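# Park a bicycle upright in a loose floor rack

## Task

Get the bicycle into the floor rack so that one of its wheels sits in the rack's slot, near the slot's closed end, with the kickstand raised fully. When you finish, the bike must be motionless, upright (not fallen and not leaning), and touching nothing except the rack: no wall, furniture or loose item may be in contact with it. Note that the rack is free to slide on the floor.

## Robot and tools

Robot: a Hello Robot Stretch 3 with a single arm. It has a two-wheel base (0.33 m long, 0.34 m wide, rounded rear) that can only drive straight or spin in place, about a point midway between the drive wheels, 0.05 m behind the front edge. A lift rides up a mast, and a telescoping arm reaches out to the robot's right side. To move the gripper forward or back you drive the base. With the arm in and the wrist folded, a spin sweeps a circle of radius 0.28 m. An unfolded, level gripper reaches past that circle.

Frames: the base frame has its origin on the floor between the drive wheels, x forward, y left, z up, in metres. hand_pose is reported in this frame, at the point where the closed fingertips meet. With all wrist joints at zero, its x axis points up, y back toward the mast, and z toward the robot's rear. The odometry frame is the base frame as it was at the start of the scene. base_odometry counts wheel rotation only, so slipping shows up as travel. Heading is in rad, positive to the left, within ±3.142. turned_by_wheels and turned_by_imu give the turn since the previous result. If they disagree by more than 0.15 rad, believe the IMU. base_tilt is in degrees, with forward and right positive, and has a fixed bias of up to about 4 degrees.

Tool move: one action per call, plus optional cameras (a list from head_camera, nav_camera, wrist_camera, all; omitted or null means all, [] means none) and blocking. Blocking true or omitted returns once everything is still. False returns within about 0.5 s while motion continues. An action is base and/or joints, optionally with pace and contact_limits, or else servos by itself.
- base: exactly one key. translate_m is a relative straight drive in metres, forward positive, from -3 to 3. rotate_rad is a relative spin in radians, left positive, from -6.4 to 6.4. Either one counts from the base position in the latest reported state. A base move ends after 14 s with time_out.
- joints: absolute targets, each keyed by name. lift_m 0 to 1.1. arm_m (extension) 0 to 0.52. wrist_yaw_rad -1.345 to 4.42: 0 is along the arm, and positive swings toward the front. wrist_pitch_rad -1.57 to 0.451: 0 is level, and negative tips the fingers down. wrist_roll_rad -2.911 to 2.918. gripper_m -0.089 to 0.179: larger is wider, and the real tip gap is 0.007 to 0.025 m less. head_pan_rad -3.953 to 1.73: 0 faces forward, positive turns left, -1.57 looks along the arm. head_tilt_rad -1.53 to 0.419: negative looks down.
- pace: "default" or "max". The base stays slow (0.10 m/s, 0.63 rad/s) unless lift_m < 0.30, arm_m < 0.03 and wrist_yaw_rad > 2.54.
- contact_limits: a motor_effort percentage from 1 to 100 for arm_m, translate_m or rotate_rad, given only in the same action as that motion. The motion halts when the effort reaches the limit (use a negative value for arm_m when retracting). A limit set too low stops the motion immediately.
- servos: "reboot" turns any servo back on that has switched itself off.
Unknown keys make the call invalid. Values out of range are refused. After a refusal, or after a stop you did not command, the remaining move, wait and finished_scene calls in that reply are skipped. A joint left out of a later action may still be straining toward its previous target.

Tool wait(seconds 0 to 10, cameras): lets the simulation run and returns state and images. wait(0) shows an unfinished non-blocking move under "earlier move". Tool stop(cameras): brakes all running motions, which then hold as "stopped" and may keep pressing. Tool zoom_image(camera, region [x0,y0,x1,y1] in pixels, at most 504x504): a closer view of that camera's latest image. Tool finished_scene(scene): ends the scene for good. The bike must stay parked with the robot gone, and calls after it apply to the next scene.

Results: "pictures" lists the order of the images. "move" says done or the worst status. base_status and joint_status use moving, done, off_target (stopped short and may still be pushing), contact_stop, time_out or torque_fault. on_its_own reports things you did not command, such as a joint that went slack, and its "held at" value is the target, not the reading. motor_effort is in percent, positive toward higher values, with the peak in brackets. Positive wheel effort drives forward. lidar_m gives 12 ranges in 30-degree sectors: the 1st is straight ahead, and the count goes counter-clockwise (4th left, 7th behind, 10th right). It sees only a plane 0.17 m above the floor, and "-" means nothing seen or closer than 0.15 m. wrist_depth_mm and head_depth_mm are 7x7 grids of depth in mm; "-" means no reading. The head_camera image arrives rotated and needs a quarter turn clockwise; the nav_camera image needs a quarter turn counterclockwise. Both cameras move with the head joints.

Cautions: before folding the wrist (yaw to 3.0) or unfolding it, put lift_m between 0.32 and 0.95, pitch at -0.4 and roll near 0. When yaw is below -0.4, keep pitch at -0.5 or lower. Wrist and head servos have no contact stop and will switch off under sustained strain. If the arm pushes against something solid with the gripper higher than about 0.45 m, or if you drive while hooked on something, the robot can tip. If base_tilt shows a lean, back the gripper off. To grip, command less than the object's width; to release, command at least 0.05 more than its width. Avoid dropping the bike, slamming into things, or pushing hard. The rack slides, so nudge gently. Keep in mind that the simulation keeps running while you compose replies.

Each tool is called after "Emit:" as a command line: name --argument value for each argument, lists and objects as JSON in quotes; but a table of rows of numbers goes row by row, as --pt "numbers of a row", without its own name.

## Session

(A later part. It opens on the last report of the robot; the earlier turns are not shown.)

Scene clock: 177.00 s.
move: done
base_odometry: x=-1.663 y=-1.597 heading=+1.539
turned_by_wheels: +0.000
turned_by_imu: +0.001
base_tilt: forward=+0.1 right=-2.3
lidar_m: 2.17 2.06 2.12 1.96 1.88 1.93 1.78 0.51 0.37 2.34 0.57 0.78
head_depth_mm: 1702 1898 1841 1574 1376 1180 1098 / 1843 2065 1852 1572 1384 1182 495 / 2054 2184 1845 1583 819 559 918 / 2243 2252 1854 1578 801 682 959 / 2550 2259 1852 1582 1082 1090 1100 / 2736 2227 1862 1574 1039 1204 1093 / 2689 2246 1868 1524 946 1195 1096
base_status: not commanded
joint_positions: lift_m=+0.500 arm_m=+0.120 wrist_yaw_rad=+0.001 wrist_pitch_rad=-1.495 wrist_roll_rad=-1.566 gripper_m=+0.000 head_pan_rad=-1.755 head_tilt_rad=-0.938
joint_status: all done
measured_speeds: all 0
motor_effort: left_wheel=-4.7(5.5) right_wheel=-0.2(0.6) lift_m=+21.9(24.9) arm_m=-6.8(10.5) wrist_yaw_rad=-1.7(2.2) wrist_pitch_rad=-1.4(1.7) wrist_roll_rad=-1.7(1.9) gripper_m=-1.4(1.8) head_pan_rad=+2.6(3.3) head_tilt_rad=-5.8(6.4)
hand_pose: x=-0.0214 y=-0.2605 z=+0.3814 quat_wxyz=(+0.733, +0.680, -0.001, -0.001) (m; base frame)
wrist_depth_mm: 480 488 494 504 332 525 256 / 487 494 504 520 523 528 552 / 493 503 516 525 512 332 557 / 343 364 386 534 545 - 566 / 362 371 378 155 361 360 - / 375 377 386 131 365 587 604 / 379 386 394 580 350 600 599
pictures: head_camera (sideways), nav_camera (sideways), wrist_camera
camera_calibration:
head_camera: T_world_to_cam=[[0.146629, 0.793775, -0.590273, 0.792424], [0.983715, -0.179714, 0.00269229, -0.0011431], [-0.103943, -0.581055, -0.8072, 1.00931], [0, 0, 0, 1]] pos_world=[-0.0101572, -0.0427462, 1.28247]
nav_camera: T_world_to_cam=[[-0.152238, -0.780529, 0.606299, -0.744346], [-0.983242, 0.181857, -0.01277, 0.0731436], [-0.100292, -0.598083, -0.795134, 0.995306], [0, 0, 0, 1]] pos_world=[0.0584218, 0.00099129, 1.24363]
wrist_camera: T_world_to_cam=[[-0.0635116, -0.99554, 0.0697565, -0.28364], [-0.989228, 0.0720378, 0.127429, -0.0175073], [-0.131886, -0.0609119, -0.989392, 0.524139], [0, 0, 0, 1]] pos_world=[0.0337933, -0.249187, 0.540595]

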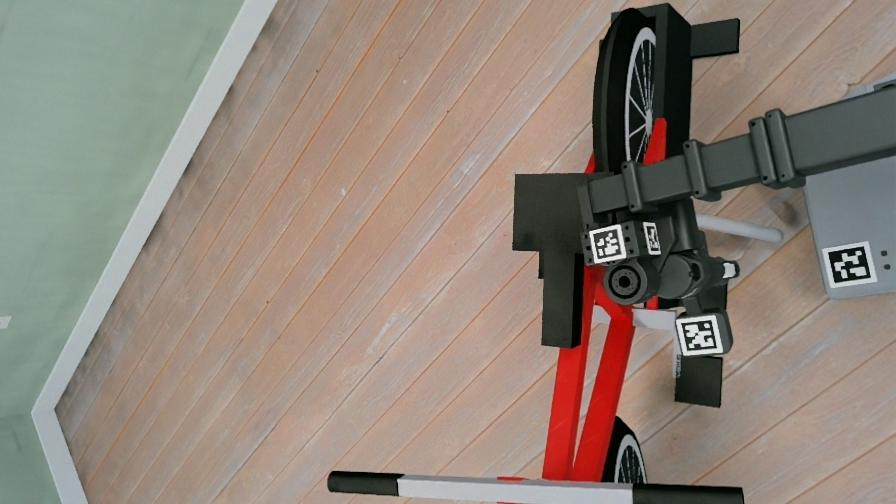

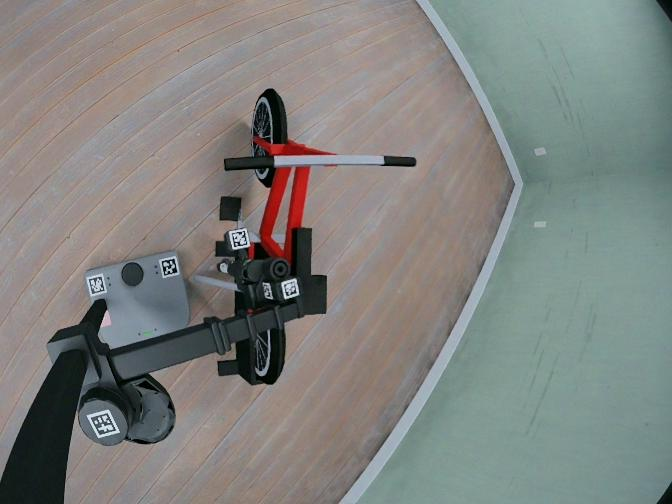

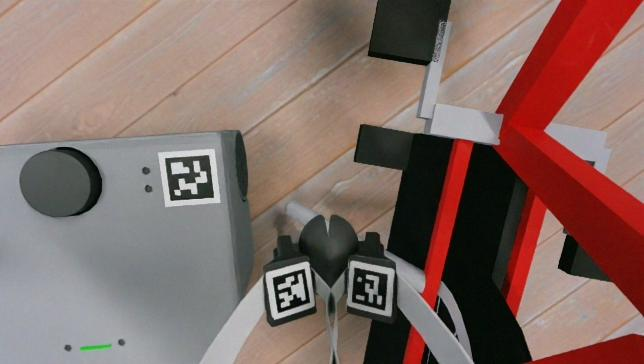

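Emit:
move --joints '{"lift_m": 0.24}'

Scene clock: 180.77 s.
move: done
base_odometry: x=-1.663 y=-1.597 heading=+1.539
turned_by_wheels: +0.000
turned_by_imu: +0.000
base_tilt: forward=+0.1 right=-2.3
lidar_m: 2.16 2.06 2.12 1.96 1.88 1.92 1.78 0.51 0.37 2.33 0.57 0.78
head_depth_mm: 1698 1895 1854 1588 1381 1184 1096 / 1840 2049 1849 1583 1375 1189 1060 / 2044 2179 1854 1569 828 1139 727 / 2250 2247 1857 1580 819 833 955 / 2523 2254 1866 1586 1086 1204 1099 / 2770 2259 1868 1591 1037 1201 1103 / 2683 2271 1863 1523 952 1203 1096
base_status: not commanded
joint_positions: lift_m=+0.240 arm_m=+0.120 wrist_yaw_rad=+0.001 wrist_pitch_rad=-1.495 wrist_roll_rad=-1.566 gripper_m=+0.000 head_pan_rad=-1.755 head_tilt_rad=-0.938
joint_status: all done
measured_speeds: all 0
motor_effort: left_wheel=-4.9(5.6) right_wheel=-0.3(0.5) lift_m=+21.7(24.9) arm_m=-4.1(6.3) wrist_yaw_rad=-0.9(2.5) wrist_pitch_rad=-1.6(1.7) wrist_roll_rad=-1.7(1.8) gripper_m=-1.6(1.6) head_pan_rad=+2.0(3.4) head_tilt_rad=-5.3(6.6)
hand_pose: x=-0.0214 y=-0.2605 z=+0.1214 quat_wxyz=(+0.733, +0.680, -0.001, -0.001) (m; base frame)
wrist_depth_mm: 247 252 258 261 266 272 277 / 253 257 262 266 272 277 283 / 255 229 266 273 277 283 289 / 120 180 273 279 284 - - / 120 164 278 155 291 293 - / 120 160 232 130 299 299 - / 120 145 291 294 198 - -
pictures: head_camera (sideways), nav_camera (sideways), wrist_camera
camera_calibration:
head_camera: T_world_to_cam=[[0.146631, 0.793785, -0.590259, 0.792406], [0.983715, -0.179714, 0.00269235, -0.00114319], [-0.103941, -0.581041, -0.80721, 1.00933], [0, 0, 0, 1]] pos_world=[-0.0101571, -0.0427459, 1.28246]
nav_camera: T_world_to_cam=[[-0.15224, -0.780539, 0.606286, -0.744328], [-0.983242, 0.181857, -0.01277, 0.0731437], [-0.10029, -0.59807, -0.795145, 0.99532], [0, 0, 0, 1]] pos_world=[0.0584219, 0.000992286, 1.24363]
wrist_camera: T_world_to_cam=[[-0.0634916, -0.995541, 0.0697567, -0.265503], [-0.989229, 0.072018, 0.127431, 0.0156189], [-0.131886, -0.0609146, -0.989391, 0.266896], [0, 0, 0, 1]] pos_world=[0.0337933, -0.249186, 0.280595]

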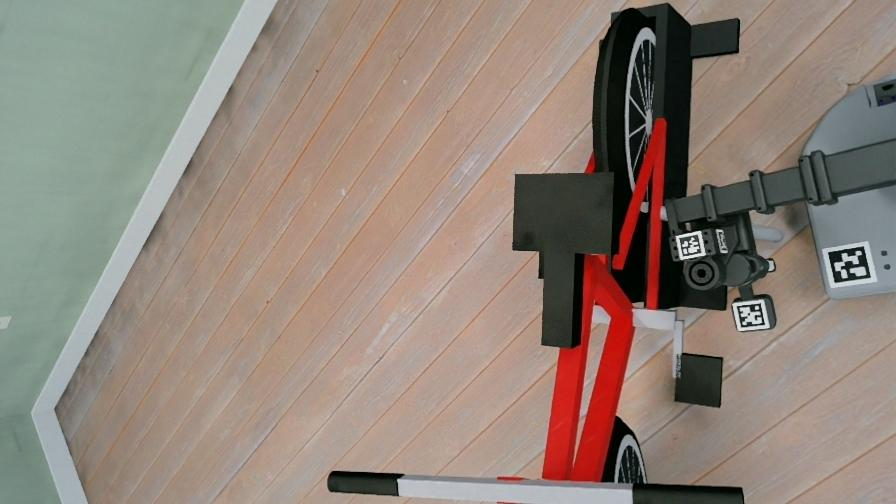

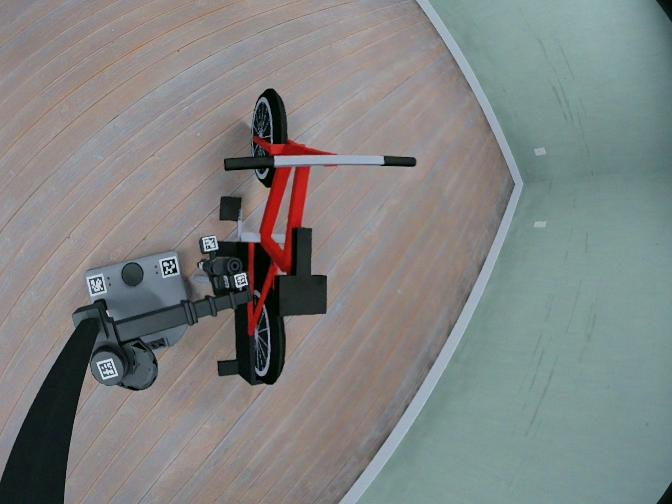

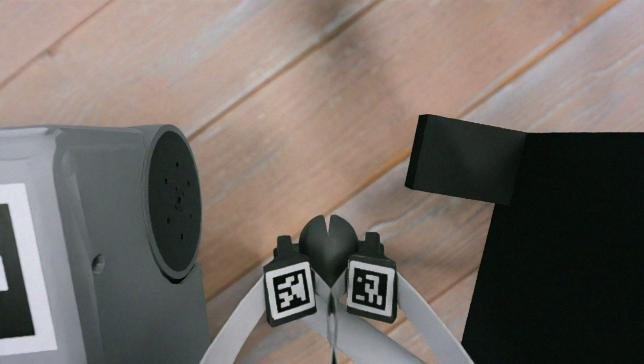

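Emit:
move --joints '{"lift_m": 0.165}' --cameras '[]'

Emit:
move --base '{"translate_m": -0.12}'

Scene clock: 182.37 s.
move: done
base_odometry: x=-1.663 y=-1.597 heading=+1.539
turned_by_wheels: +0.000
turned_by_imu: +0.000
base_tilt: forward=+0.1 right=-2.3
lidar_m: 2.16 2.06 2.12 1.96 1.88 1.93 1.79 0.51 0.37 2.34 0.57 0.78
head_depth_mm: 1687 1904 1842 1578 1382 1181 1092 / 1860 2063 1852 1583 1378 1179 1063 / 2036 2180 1857 1578 829 1151 801 / 2240 2274 1841 1574 819 893 963 / 2567 2242 1854 1579 1087 1199 1080 / 2751 2251 1846 1585 1036 1207 1100 / 2658 2225 1852 1514 944 1203 1102
base_status: not commanded
joint_positions: lift_m=+0.165 arm_m=+0.120 wrist_yaw_rad=+0.001 wrist_pitch_rad=-1.495 wrist_roll_rad=-1.566 gripper_m=+0.000 head_pan_rad=-1.755 head_tilt_rad=-0.938
joint_status: all done
measured_speeds: all 0
motor_effort: left_wheel=-4.5(5.3) right_wheel=-0.1(0.7) lift_m=+24.1(24.6) arm_m=-2.7(4.0) wrist_yaw_rad=-0.8(2.1) wrist_pitch_rad=-1.4(1.9) wrist_roll_rad=-1.8(1.8) gripper_m=-1.3(1.6) head_pan_rad=+2.4(3.2) head_tilt_rad=-6.0(6.1)
hand_pose: x=-0.0214 y=-0.2605 z=+0.0464 quat_wxyz=(+0.733, +0.680, -0.001, -0.001) (m; base frame)
wrist_depth_mm: 181 183 187 191 194 198 202 / 184 187 191 195 199 203 207 / 186 191 195 198 203 197 211 / 119 181 199 204 207 - - / 117 177 203 155 213 218 - / 115 172 206 131 217 222 - / 114 157 162 217 222 226 -
pictures: none
No camera images: "cameras" was empty.

Scene clock: 184.67 s.
move: done
base_odometry: x=-1.666 y=-1.717 heading=+1.539
turned_by_wheels: +0.000
turned_by_imu: +0.001
base_tilt: forward=+0.1 right=-2.3
lidar_m: 2.26 2.16 2.23 1.90 1.82 1.86 1.68 0.48 0.40 0.40 0.63 0.77
head_depth_mm: 1589 1793 1848 1581 1379 1226 1094 / 1733 1972 1859 1575 1382 1159 1063 / 1907 2106 1860 1600 1388 1106 801 / 2116 2232 1855 1576 1120 890 966 / 2364 2263 1857 1578 792 1183 1078 / 2696 2242 1851 1586 1329 1184 1099 / 2766 2262 1862 1584 1019 1204 1098
base_status: done
joint_positions: lift_m=+0.165 arm_m=+0.120 wrist_yaw_rad=+0.000 wrist_pitch_rad=-1.510 wrist_roll_rad=-1.577 gripper_m=+0.000 head_pan_rad=-1.755 head_tilt_rad=-0.938
joint_status: not commanded
measured_speeds: all 0
motor_effort: left_wheel=-2.3(9.3) right_wheel=-9.0(10.8) lift_m=+27.0(30.6) arm_m=-0.5(2.9) wrist_yaw_rad=+0.0(2.8) wrist_pitch_rad=+1.3(1.7) wrist_roll_rad=+1.8(3.0) gripper_m=-1.7(2.1) head_pan_rad=+2.2(3.3) head_tilt_rad=-5.9(6.6)
hand_pose: x=-0.0214 y=-0.2566 z=+0.0465 quat_wxyz=(+0.728, +0.686, +0.002, +0.002) (m; base frame)
wrist_depth_mm: 184 186 188 192 194 198 - / 187 189 192 196 198 201 202 / 189 192 197 199 202 206 - / 113 170 200 203 206 210 - / 112 167 205 154 212 214 - / 110 164 208 130 216 218 - / 109 139 124 125 105 222 -
pictures: head_camera (sideways), nav_camera (sideways), wrist_camera
camera_calibration:
head_camera: T_world_to_cam=[[0.146531, 0.793881, -0.590154, 0.792271], [0.983741, -0.179573, 0.00269282, -0.00114396], [-0.103838, -0.580954, -0.807286, 1.00942], [0, 0, 0, 1]] pos_world=[-0.0101505, -0.0427457, 1.28246]
nav_camera: T_world_to_cam=[[-0.152142, -0.780638, 0.606183, -0.744194], [-0.983268, 0.181717, -0.0127702, 0.0731441], [-0.100185, -0.597983, -0.795223, 0.995421], [0, 0, 0, 1]] pos_world=[0.0584232, 0.0010072, 1.24363]
wrist_camera: T_world_to_cam=[[-0.0546158, -0.997009, 0.0546804, -0.255878], [-0.989728, 0.0613005, 0.129157, 0.0220529], [-0.132122, -0.0470647, -0.990115, 0.196613], [0, 0, 0, 1]] pos_world=[0.0338284, -0.247211, 0.205812]

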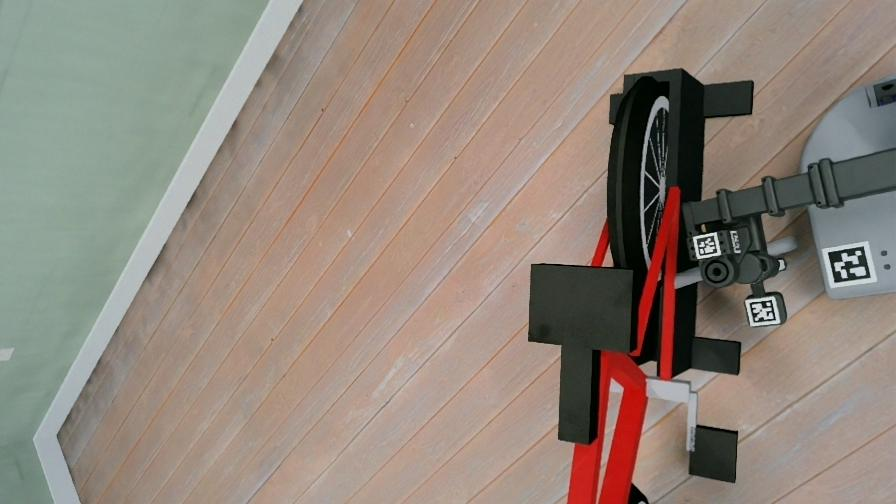

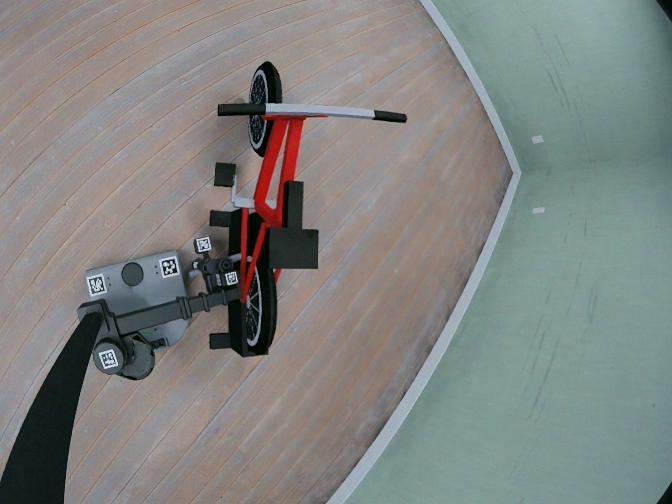

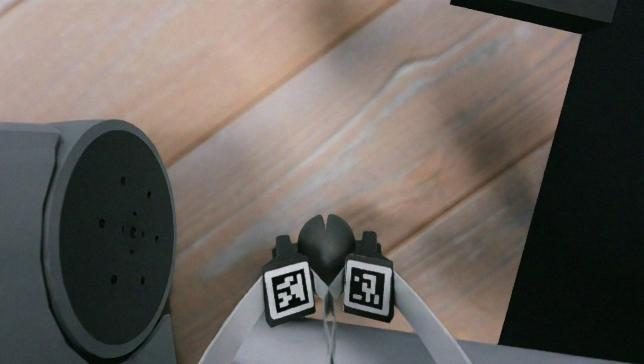

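Emit:
move --base '{"translate_m": -0.07}'

Scene clock: 186.53 s.
move: done
base_odometry: x=-1.669 y=-1.787 heading=+1.539
turned_by_wheels: +0.000
turned_by_imu: +0.000
base_tilt: forward=+0.1 right=-2.3
lidar_m: 2.33 2.22 2.29 1.85 1.78 1.83 1.62 1.54 0.39 0.39 0.67 0.76
head_depth_mm: 1531 1721 1810 1573 1378 1221 1098 / 1684 1920 1855 1582 1383 1179 1061 / 1844 2094 1854 1576 1388 1047 799 / 2036 2181 1862 1585 1375 884 963 / 2280 2228 1851 1579 950 1125 1078 / 2533 2254 1868 1575 804 1168 1099 / 2751 2240 1861 1599 1038 1163 1098
base_status: done
joint_positions: lift_m=+0.165 arm_m=+0.120 wrist_yaw_rad=-0.001 wrist_pitch_rad=-1.502 wrist_roll_rad=-1.574 gripper_m=+0.000 head_pan_rad=-1.755 head_tilt_rad=-0.938
joint_status: not commanded
measured_speeds: all 0
motor_effort: left_wheel=-4.8(8.1) right_wheel=-0.3(12.5) lift_m=+22.2(26.5) arm_m=+0.5(1.1) wrist_yaw_rad=+0.2(1.2) wrist_pitch_rad=-0.1(1.6) wrist_roll_rad=+0.8(1.9) gripper_m=-1.3(2.1) head_pan_rad=+2.3(2.9) head_tilt_rad=-5.0(6.2)
hand_pose: x=-0.0214 y=-0.2587 z=+0.0464 quat_wxyz=(+0.731, +0.683, +0.001, +0.001) (m; base frame)
wrist_depth_mm: 182 184 187 191 194 198 - / 185 188 191 195 198 202 - / - 191 195 199 203 206 - / 116 164 199 204 206 211 - / 115 173 204 155 211 215 - / 112 167 207 130 215 218 - / 111 153 214 217 221 - -
pictures: head_camera (sideways), nav_camera (sideways), wrist_camera
camera_calibration:
head_camera: T_world_to_cam=[[0.146501, 0.793886, -0.590155, 0.792271], [0.983748, -0.179535, 0.00269282, -0.001144], [-0.103816, -0.580958, -0.807286, 1.00942], [0, 0, 0, 1]] pos_world=[-0.0101488, -0.0427464, 1.28246]
nav_camera: T_world_to_cam=[[-0.152112, -0.780643, 0.606183, -0.744195], [-0.983275, 0.181679, -0.0127702, 0.0731441], [-0.100162, -0.597987, -0.795223, 0.995421], [0, 0, 0, 1]] pos_world=[0.0584231, 0.0010092, 1.24363]
wrist_camera: T_world_to_cam=[[-0.057533, -0.996366, 0.062807, -0.258241], [-0.989566, 0.065238, 0.128461, 0.0232428], [-0.132092, -0.054761, -0.989724, 0.194442], [0, 0, 0, 1]] pos_world=[0.0338271, -0.248171, 0.205678]

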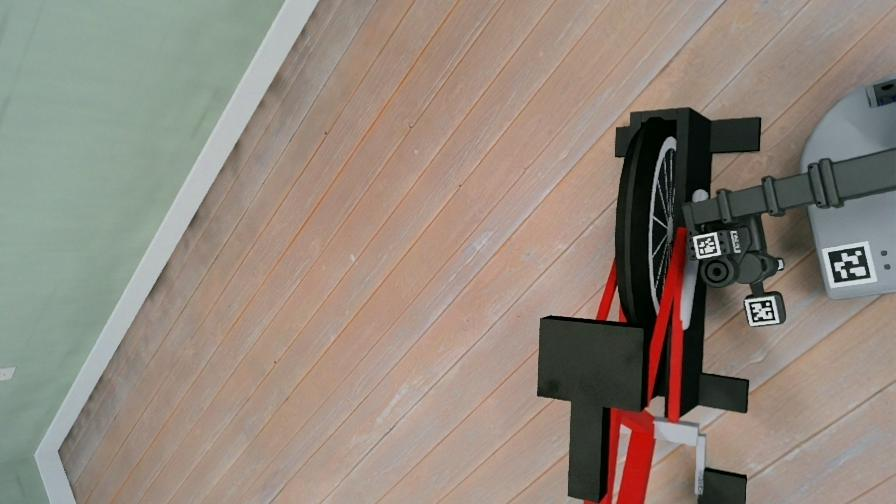

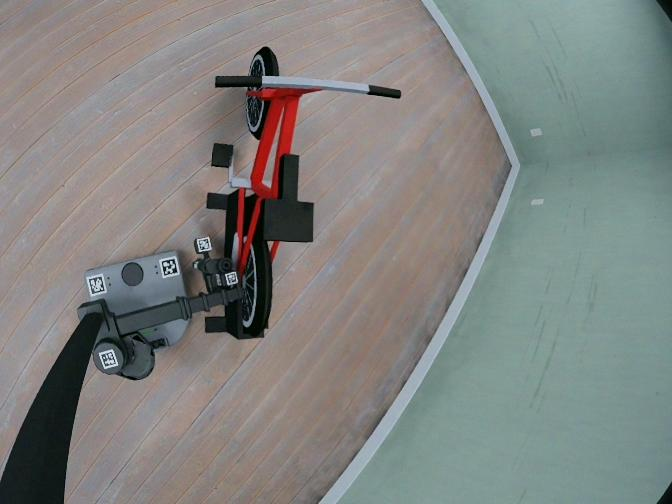

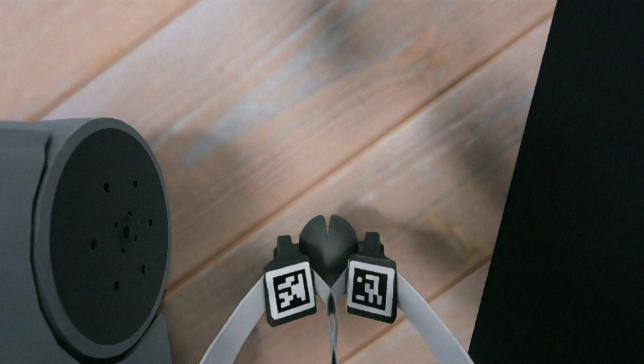

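Emit:
move --joints '{"arm_m": 0.03}' --cameras '[]'

Emit:
move --joints '{"lift_m": 0.95, "wrist_roll_rad": 0, "wrist_pitch_rad": -1.17, "head_pan_rad": -1.75}'

Emit:
zoom_image --camera "head_camera" --region '[580, 80, 820, 320]'

Scene clock: 188.70 s.
move: contact_stop
base_odometry: x=-1.669 y=-1.787 heading=+1.539
turned_by_wheels: +0.000
turned_by_imu: +0.000
base_tilt: forward=+0.1 right=-2.3
lidar_m: 2.33 2.22 2.29 1.85 1.78 1.82 1.62 1.54 0.39 0.39 0.67 0.76
head_depth_mm: 1529 1721 1835 1576 1379 1222 1097 / 1682 1878 1856 1565 1384 1181 1065 / 1847 2074 1840 1587 1373 1086 789 / 2045 2159 1862 1580 1385 1094 919 / 2277 2242 1863 1575 815 1165 1083 / 2531 2277 1858 1584 805 1170 1099 / 2755 2244 1850 1595 1053 1170 1098
base_status: not commanded
joint_positions: lift_m=+0.165 arm_m=+0.039 wrist_yaw_rad=+0.000 wrist_pitch_rad=-1.338 wrist_roll_rad=-1.574 gripper_m=+0.000 head_pan_rad=-1.755 head_tilt_rad=-0.938
joint_status: arm_m contact_stop (moved -0.081 of -0.090)
measured_speeds: translate_m=+0.000 rotate_rad=+0.000 lift_m=+0.000 arm_m=+0.003 wrist_yaw_rad=+0.000 wrist_pitch_rad=-0.024 wrist_roll_rad=+0.000 head_pan_rad=+0.000 head_tilt_rad=+0.000
on_its_own: arm_m is slack since a contact_stop (your +0.030 is given up); wrist_pitch_rad is at rest, and its effort (-30.1) is outside its rest range (-8 to +12)
motor_effort: left_wheel=-4.6(5.2) right_wheel=-0.5(0.6) lift_m=+17.2(23.2) arm_m=-0.8(33.4) wrist_yaw_rad=-0.4(1.4) wrist_pitch_rad=-30.1(34.8) wrist_roll_rad=+0.8(1.0) gripper_m=+5.5(5.9) head_pan_rad=+2.3(3.2) head_tilt_rad=-5.7(6.2)
hand_pose: x=-0.0214 y=-0.2193 z=+0.0488 quat_wxyz=(+0.784, +0.621, +0.002, +0.001) (m; base frame)
wrist_depth_mm: 166 173 185 197 210 226 - / 169 178 188 200 214 230 - / - - 192 204 219 233 - / - - 195 208 223 238 - / - - 199 205 229 242 - / - - 201 127 130 248 - / - - 108 218 234 248 -
pictures: none
ARM HIT: the arm struck its own base or body hard.
No camera images: "cameras" was empty.

not run: a stop that you did not command came earlier in this reply.

Scaled by 2.100 from the camera's 896x504 image, which has a finer 1280x720 frame.

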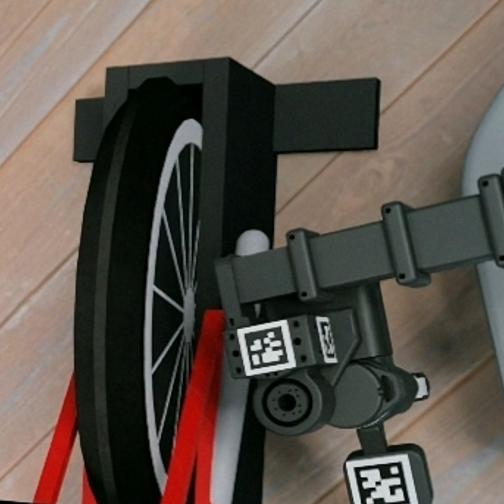

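Emit:
move --joints '{"arm_m": 0.07}' --cameras '[]'

Emit:
move --joints '{"lift_m": 0.95, "head_pan_rad": -1.75}'

Emit:
zoom_image --camera "head_camera" --region '[580, 80, 820, 320]'

Scene clock: 190.00 s.
move: done
base_odometry: x=-1.669 y=-1.787 heading=+1.539
turned_by_wheels: +0.000
turned_by_imu: +0.000
base_tilt: forward=+0.2 right=-2.3
lidar_m: 2.33 2.22 2.29 1.86 1.78 1.82 1.62 1.54 0.39 0.39 0.67 0.76
head_depth_mm: 1535 1733 1825 1584 1369 1213 1092 / 1666 1918 1855 1575 1381 1177 1063 / 1854 2082 1858 1569 1378 1054 801 / 2047 2184 1851 1577 1379 1056 934 / 2290 2236 1851 1570 810 1161 1081 / 2569 2257 1853 1593 799 1169 1098 / 2718 2255 1845 1590 1049 1166 1095
base_status: not commanded
joint_positions: lift_m=+0.165 arm_m=+0.070 wrist_yaw_rad=+0.000 wrist_pitch_rad=-1.491 wrist_roll_rad=-1.573 gripper_m=+0.000 head_pan_rad=-1.755 head_tilt_rad=-0.938
joint_status: all done
measured_speeds: all 0
motor_effort: left_wheel=-4.4(5.3) right_wheel=-0.4(0.8) lift_m=+27.3(31.1) arm_m=+14.1(17.5) wrist_yaw_rad=-0.3(0.9) wrist_pitch_rad=-1.9(29.8) wrist_roll_rad=+0.4(0.9) gripper_m=-1.0(5.8) head_pan_rad=+2.4(3.5) head_tilt_rad=-5.7(6.3)
hand_pose: x=-0.0214 y=-0.2114 z=+0.0464 quat_wxyz=(+0.734, +0.679, +0.001, +0.000) (m; base frame)
wrist_depth_mm: 181 183 186 192 194 199 202 / 184 187 191 194 198 204 207 / - - 193 199 203 207 210 / - - 187 203 208 212 215 / - - 171 154 213 217 218 / - - 119 131 217 223 - / - - 118 218 222 228 -
pictures: none
No camera images: "cameras" was empty.

Scene clock: 197.97 s.
move: done
base_odometry: x=-1.669 y=-1.787 heading=+1.539
turned_by_wheels: +0.000
turned_by_imu: +0.001
base_tilt: forward=+0.1 right=-2.3
lidar_m: 2.33 2.23 2.29 1.87 1.78 1.82 1.61 1.54 0.39 0.39 0.67 0.76
head_depth_mm: 1533 1622 - - 1351 1214 1095 / 1672 - - - 1379 1182 1067 / 1837 - - - 1359 1155 962 / 2040 - - - 354 1168 957 / 2302 2312 - - 778 1170 1091 / 2547 2251 1846 1586 297 1158 1100 / 2739 2261 1873 1583 782 1171 1101
base_status: not commanded
joint_positions: lift_m=+0.950 arm_m=+0.070 wrist_yaw_rad=+0.000 wrist_pitch_rad=-1.492 wrist_roll_rad=-1.573 gripper_m=+0.000 head_pan_rad=-1.755 head_tilt_rad=-0.938
joint_status: all done
measured_speeds: all 0
motor_effort: left_wheel=-4.7(5.3) right_wheel=-0.4(0.8) lift_m=+30.2(34.0) arm_m=+9.7(14.2) wrist_yaw_rad=-0.8(1.5) wrist_pitch_rad=-2.1(2.4) wrist_roll_rad=+0.3(0.5) gripper_m=-0.9(1.8) head_pan_rad=+1.8(3.5) head_tilt_rad=-5.9(6.6)
hand_pose: x=-0.0214 y=-0.2112 z=+0.8314 quat_wxyz=(+0.734, +0.679, +0.001, +0.000) (m; base frame)
wrist_depth_mm: 860 892 902 914 679 959 979 / 884 910 932 966 438 972 - / 889 917 925 962 444 - - / 921 796 803 976 - - - / 462 950 825 154 - - - / 960 - - 131 - - - / - - - - - - -
pictures: head_camera (sideways), nav_camera (sideways), wrist_camera
camera_calibration:
head_camera: T_world_to_cam=[[0.146523, 0.794006, -0.589987, 0.792053], [0.983748, -0.179536, 0.00269359, -0.00114499], [-0.103785, -0.580793, -0.807408, 1.00958], [0, 0, 0, 1]] pos_world=[-0.0101481, -0.0427424, 1.28245]
nav_camera: T_world_to_cam=[[-0.152135, -0.780767, 0.606018, -0.74398], [-0.983274, 0.181683, -0.0127705, 0.0731445], [-0.100132, -0.597825, -0.795348, 0.995584], [0, 0, 0, 1]] pos_world=[0.0584253, 0.00102106, 1.24364]
wrist_camera: T_world_to_cam=[[-0.0584712, -0.995645, 0.0726138, -0.268276], [-0.989518, 0.0674248, 0.127701, -0.0795981], [-0.132041, -0.0643859, -0.989151, 0.971419], [0, 0, 0, 1]] pos_world=[0.0338168, -0.199195, 0.990525]

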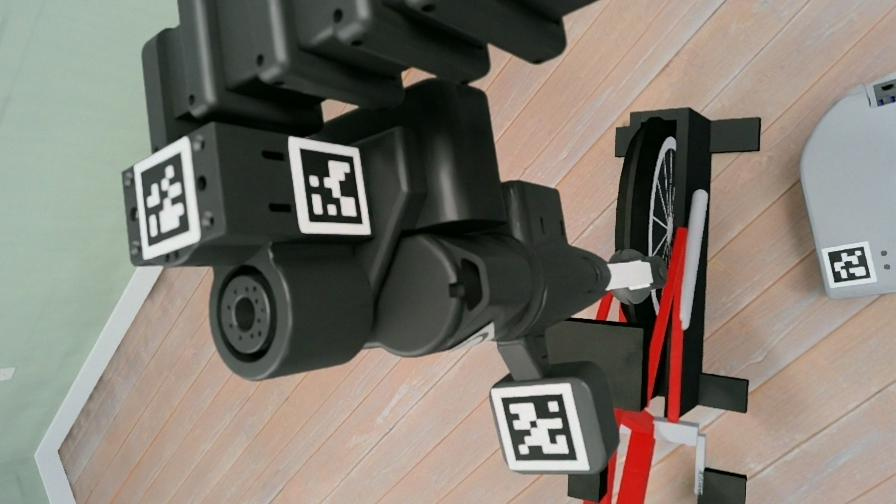

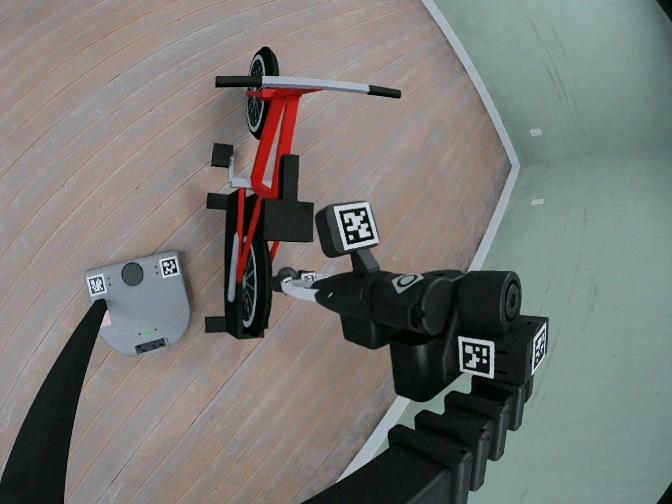

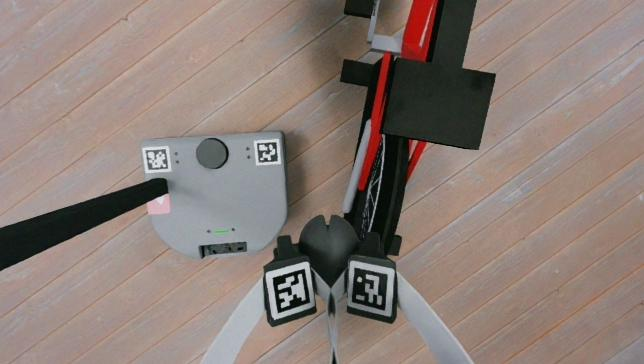

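Scaled by 2.100 from the camera's 896x504 image, which has a finer 1280x720 frame.

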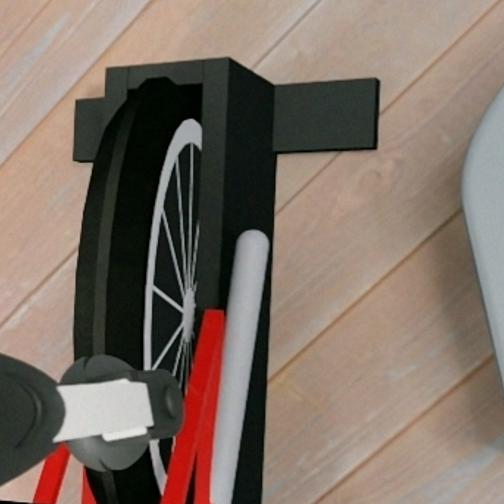

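Emit:
wait --seconds 1

Emit:
zoom_image --camera "head_camera" --region '[600, 90, 780, 270]'

Scene clock: 199.17 s.
base_odometry: x=-1.669 y=-1.787 heading=+1.539
turned_by_wheels: +0.000
turned_by_imu: +0.000
base_tilt: forward=+0.1 right=-2.4
lidar_m: 2.33 2.22 2.29 1.86 1.78 1.82 1.61 1.54 0.39 0.39 0.67 0.76
head_depth_mm: 1532 1637 - - 1357 1218 1093 / 1677 - - - 1378 1187 1068 / 1839 - - - 1353 1164 957 / 2045 - - - 354 1169 959 / 2296 2326 - - 780 1162 1098 / 2572 2258 1864 1593 297 1165 1096 / 2761 2256 1860 1588 783 1159 1095
base_status: not commanded
joint_positions: lift_m=+0.950 arm_m=+0.070 wrist_yaw_rad=+0.000 wrist_pitch_rad=-1.492 wrist_roll_rad=-1.573 gripper_m=+0.000 head_pan_rad=-1.755 head_tilt_rad=-0.938
joint_status: all done
measured_speeds: all 0
motor_effort: left_wheel=-4.8(5.3) right_wheel=-0.4(0.8) lift_m=+29.3(34.0) arm_m=+8.6(14.2) wrist_yaw_rad=+0.0(1.5) wrist_pitch_rad=-1.7(2.4) wrist_roll_rad=+0.4(0.5) gripper_m=-1.0(1.8) head_pan_rad=+2.4(3.5) head_tilt_rad=-5.0(6.6)
hand_pose: x=-0.0214 y=-0.2112 z=+0.8314 quat_wxyz=(+0.734, +0.679, +0.001, +0.000) (m; base frame)
wrist_depth_mm: 862 888 889 930 689 958 986 / 886 892 920 924 437 974 - / 904 909 934 967 444 - - / 917 790 796 958 - - - / 464 940 836 155 - - - / 956 - - 130 - - - / - - - - - - -
wait: 1.00 s; at rest by 0.07 s
pictures: head_camera (sideways), nav_camera (sideways), wrist_camera
camera_calibration:
head_camera: T_world_to_cam=[[0.146523, 0.794006, -0.589987, 0.792053], [0.983748, -0.179536, 0.00269359, -0.00114499], [-0.103785, -0.580793, -0.807408, 1.00958], [0, 0, 0, 1]] pos_world=[-0.0101481, -0.0427424, 1.28245]
nav_camera: T_world_to_cam=[[-0.152135, -0.780767, 0.606018, -0.74398], [-0.983274, 0.181682, -0.0127705, 0.0731445], [-0.100132, -0.597825, -0.795348, 0.995584], [0, 0, 0, 1]] pos_world=[0.0584253, 0.00102106, 1.24364]
wrist_camera: T_world_to_cam=[[-0.0584712, -0.995645, 0.0726137, -0.268276], [-0.989518, 0.0674248, 0.127701, -0.0795981], [-0.132041, -0.0643858, -0.989151, 0.971419], [0, 0, 0, 1]] pos_world=[0.0338168, -0.199195, 0.990525]

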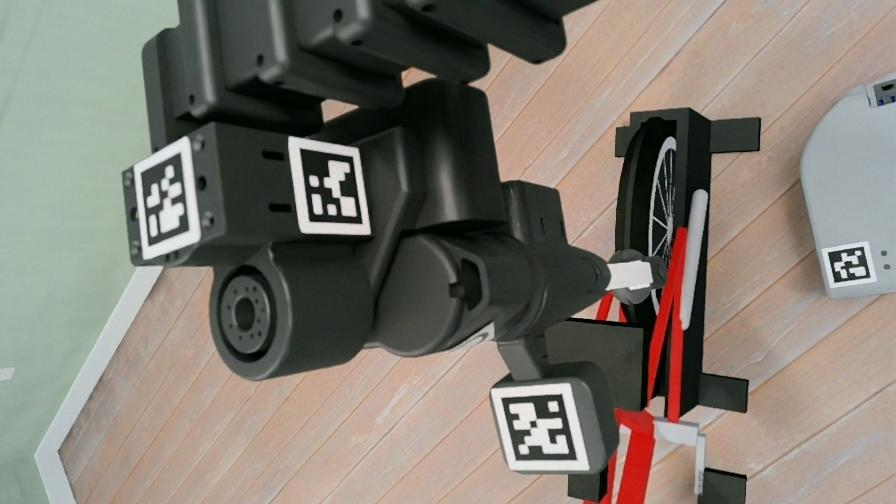

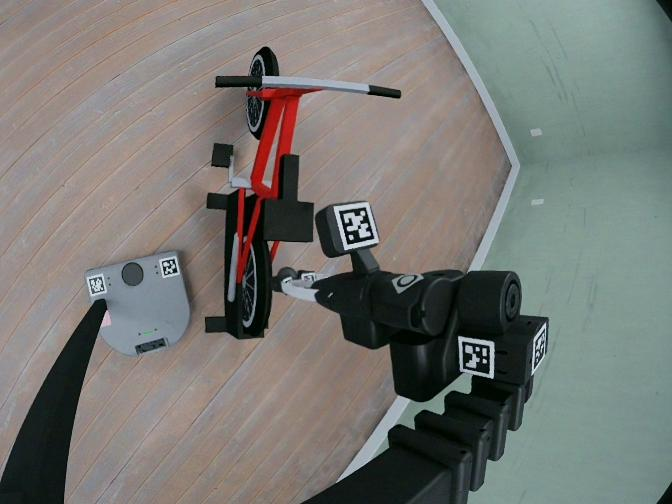

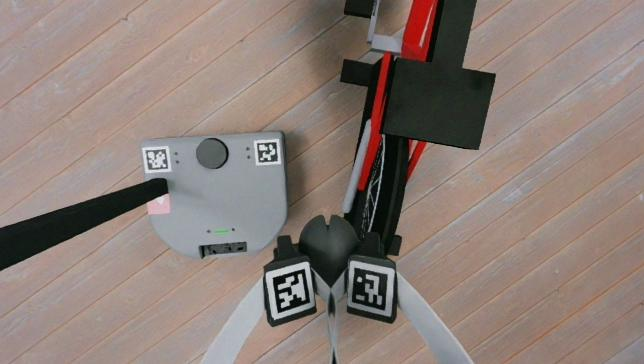

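Scaled by 2.800 from the camera's 896x504 image, which has a finer 1280x720 frame.

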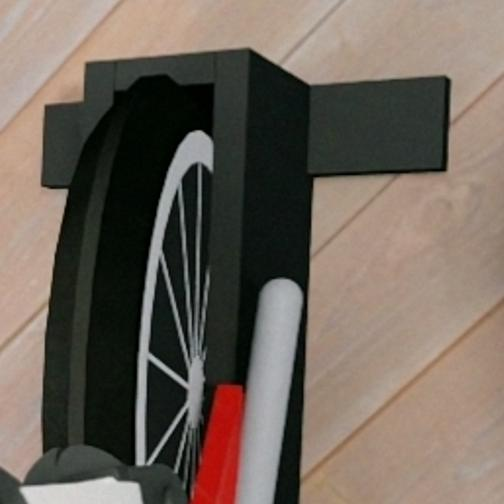

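Emit:
finished_scene --scene 2

The scene is finished: the task was done.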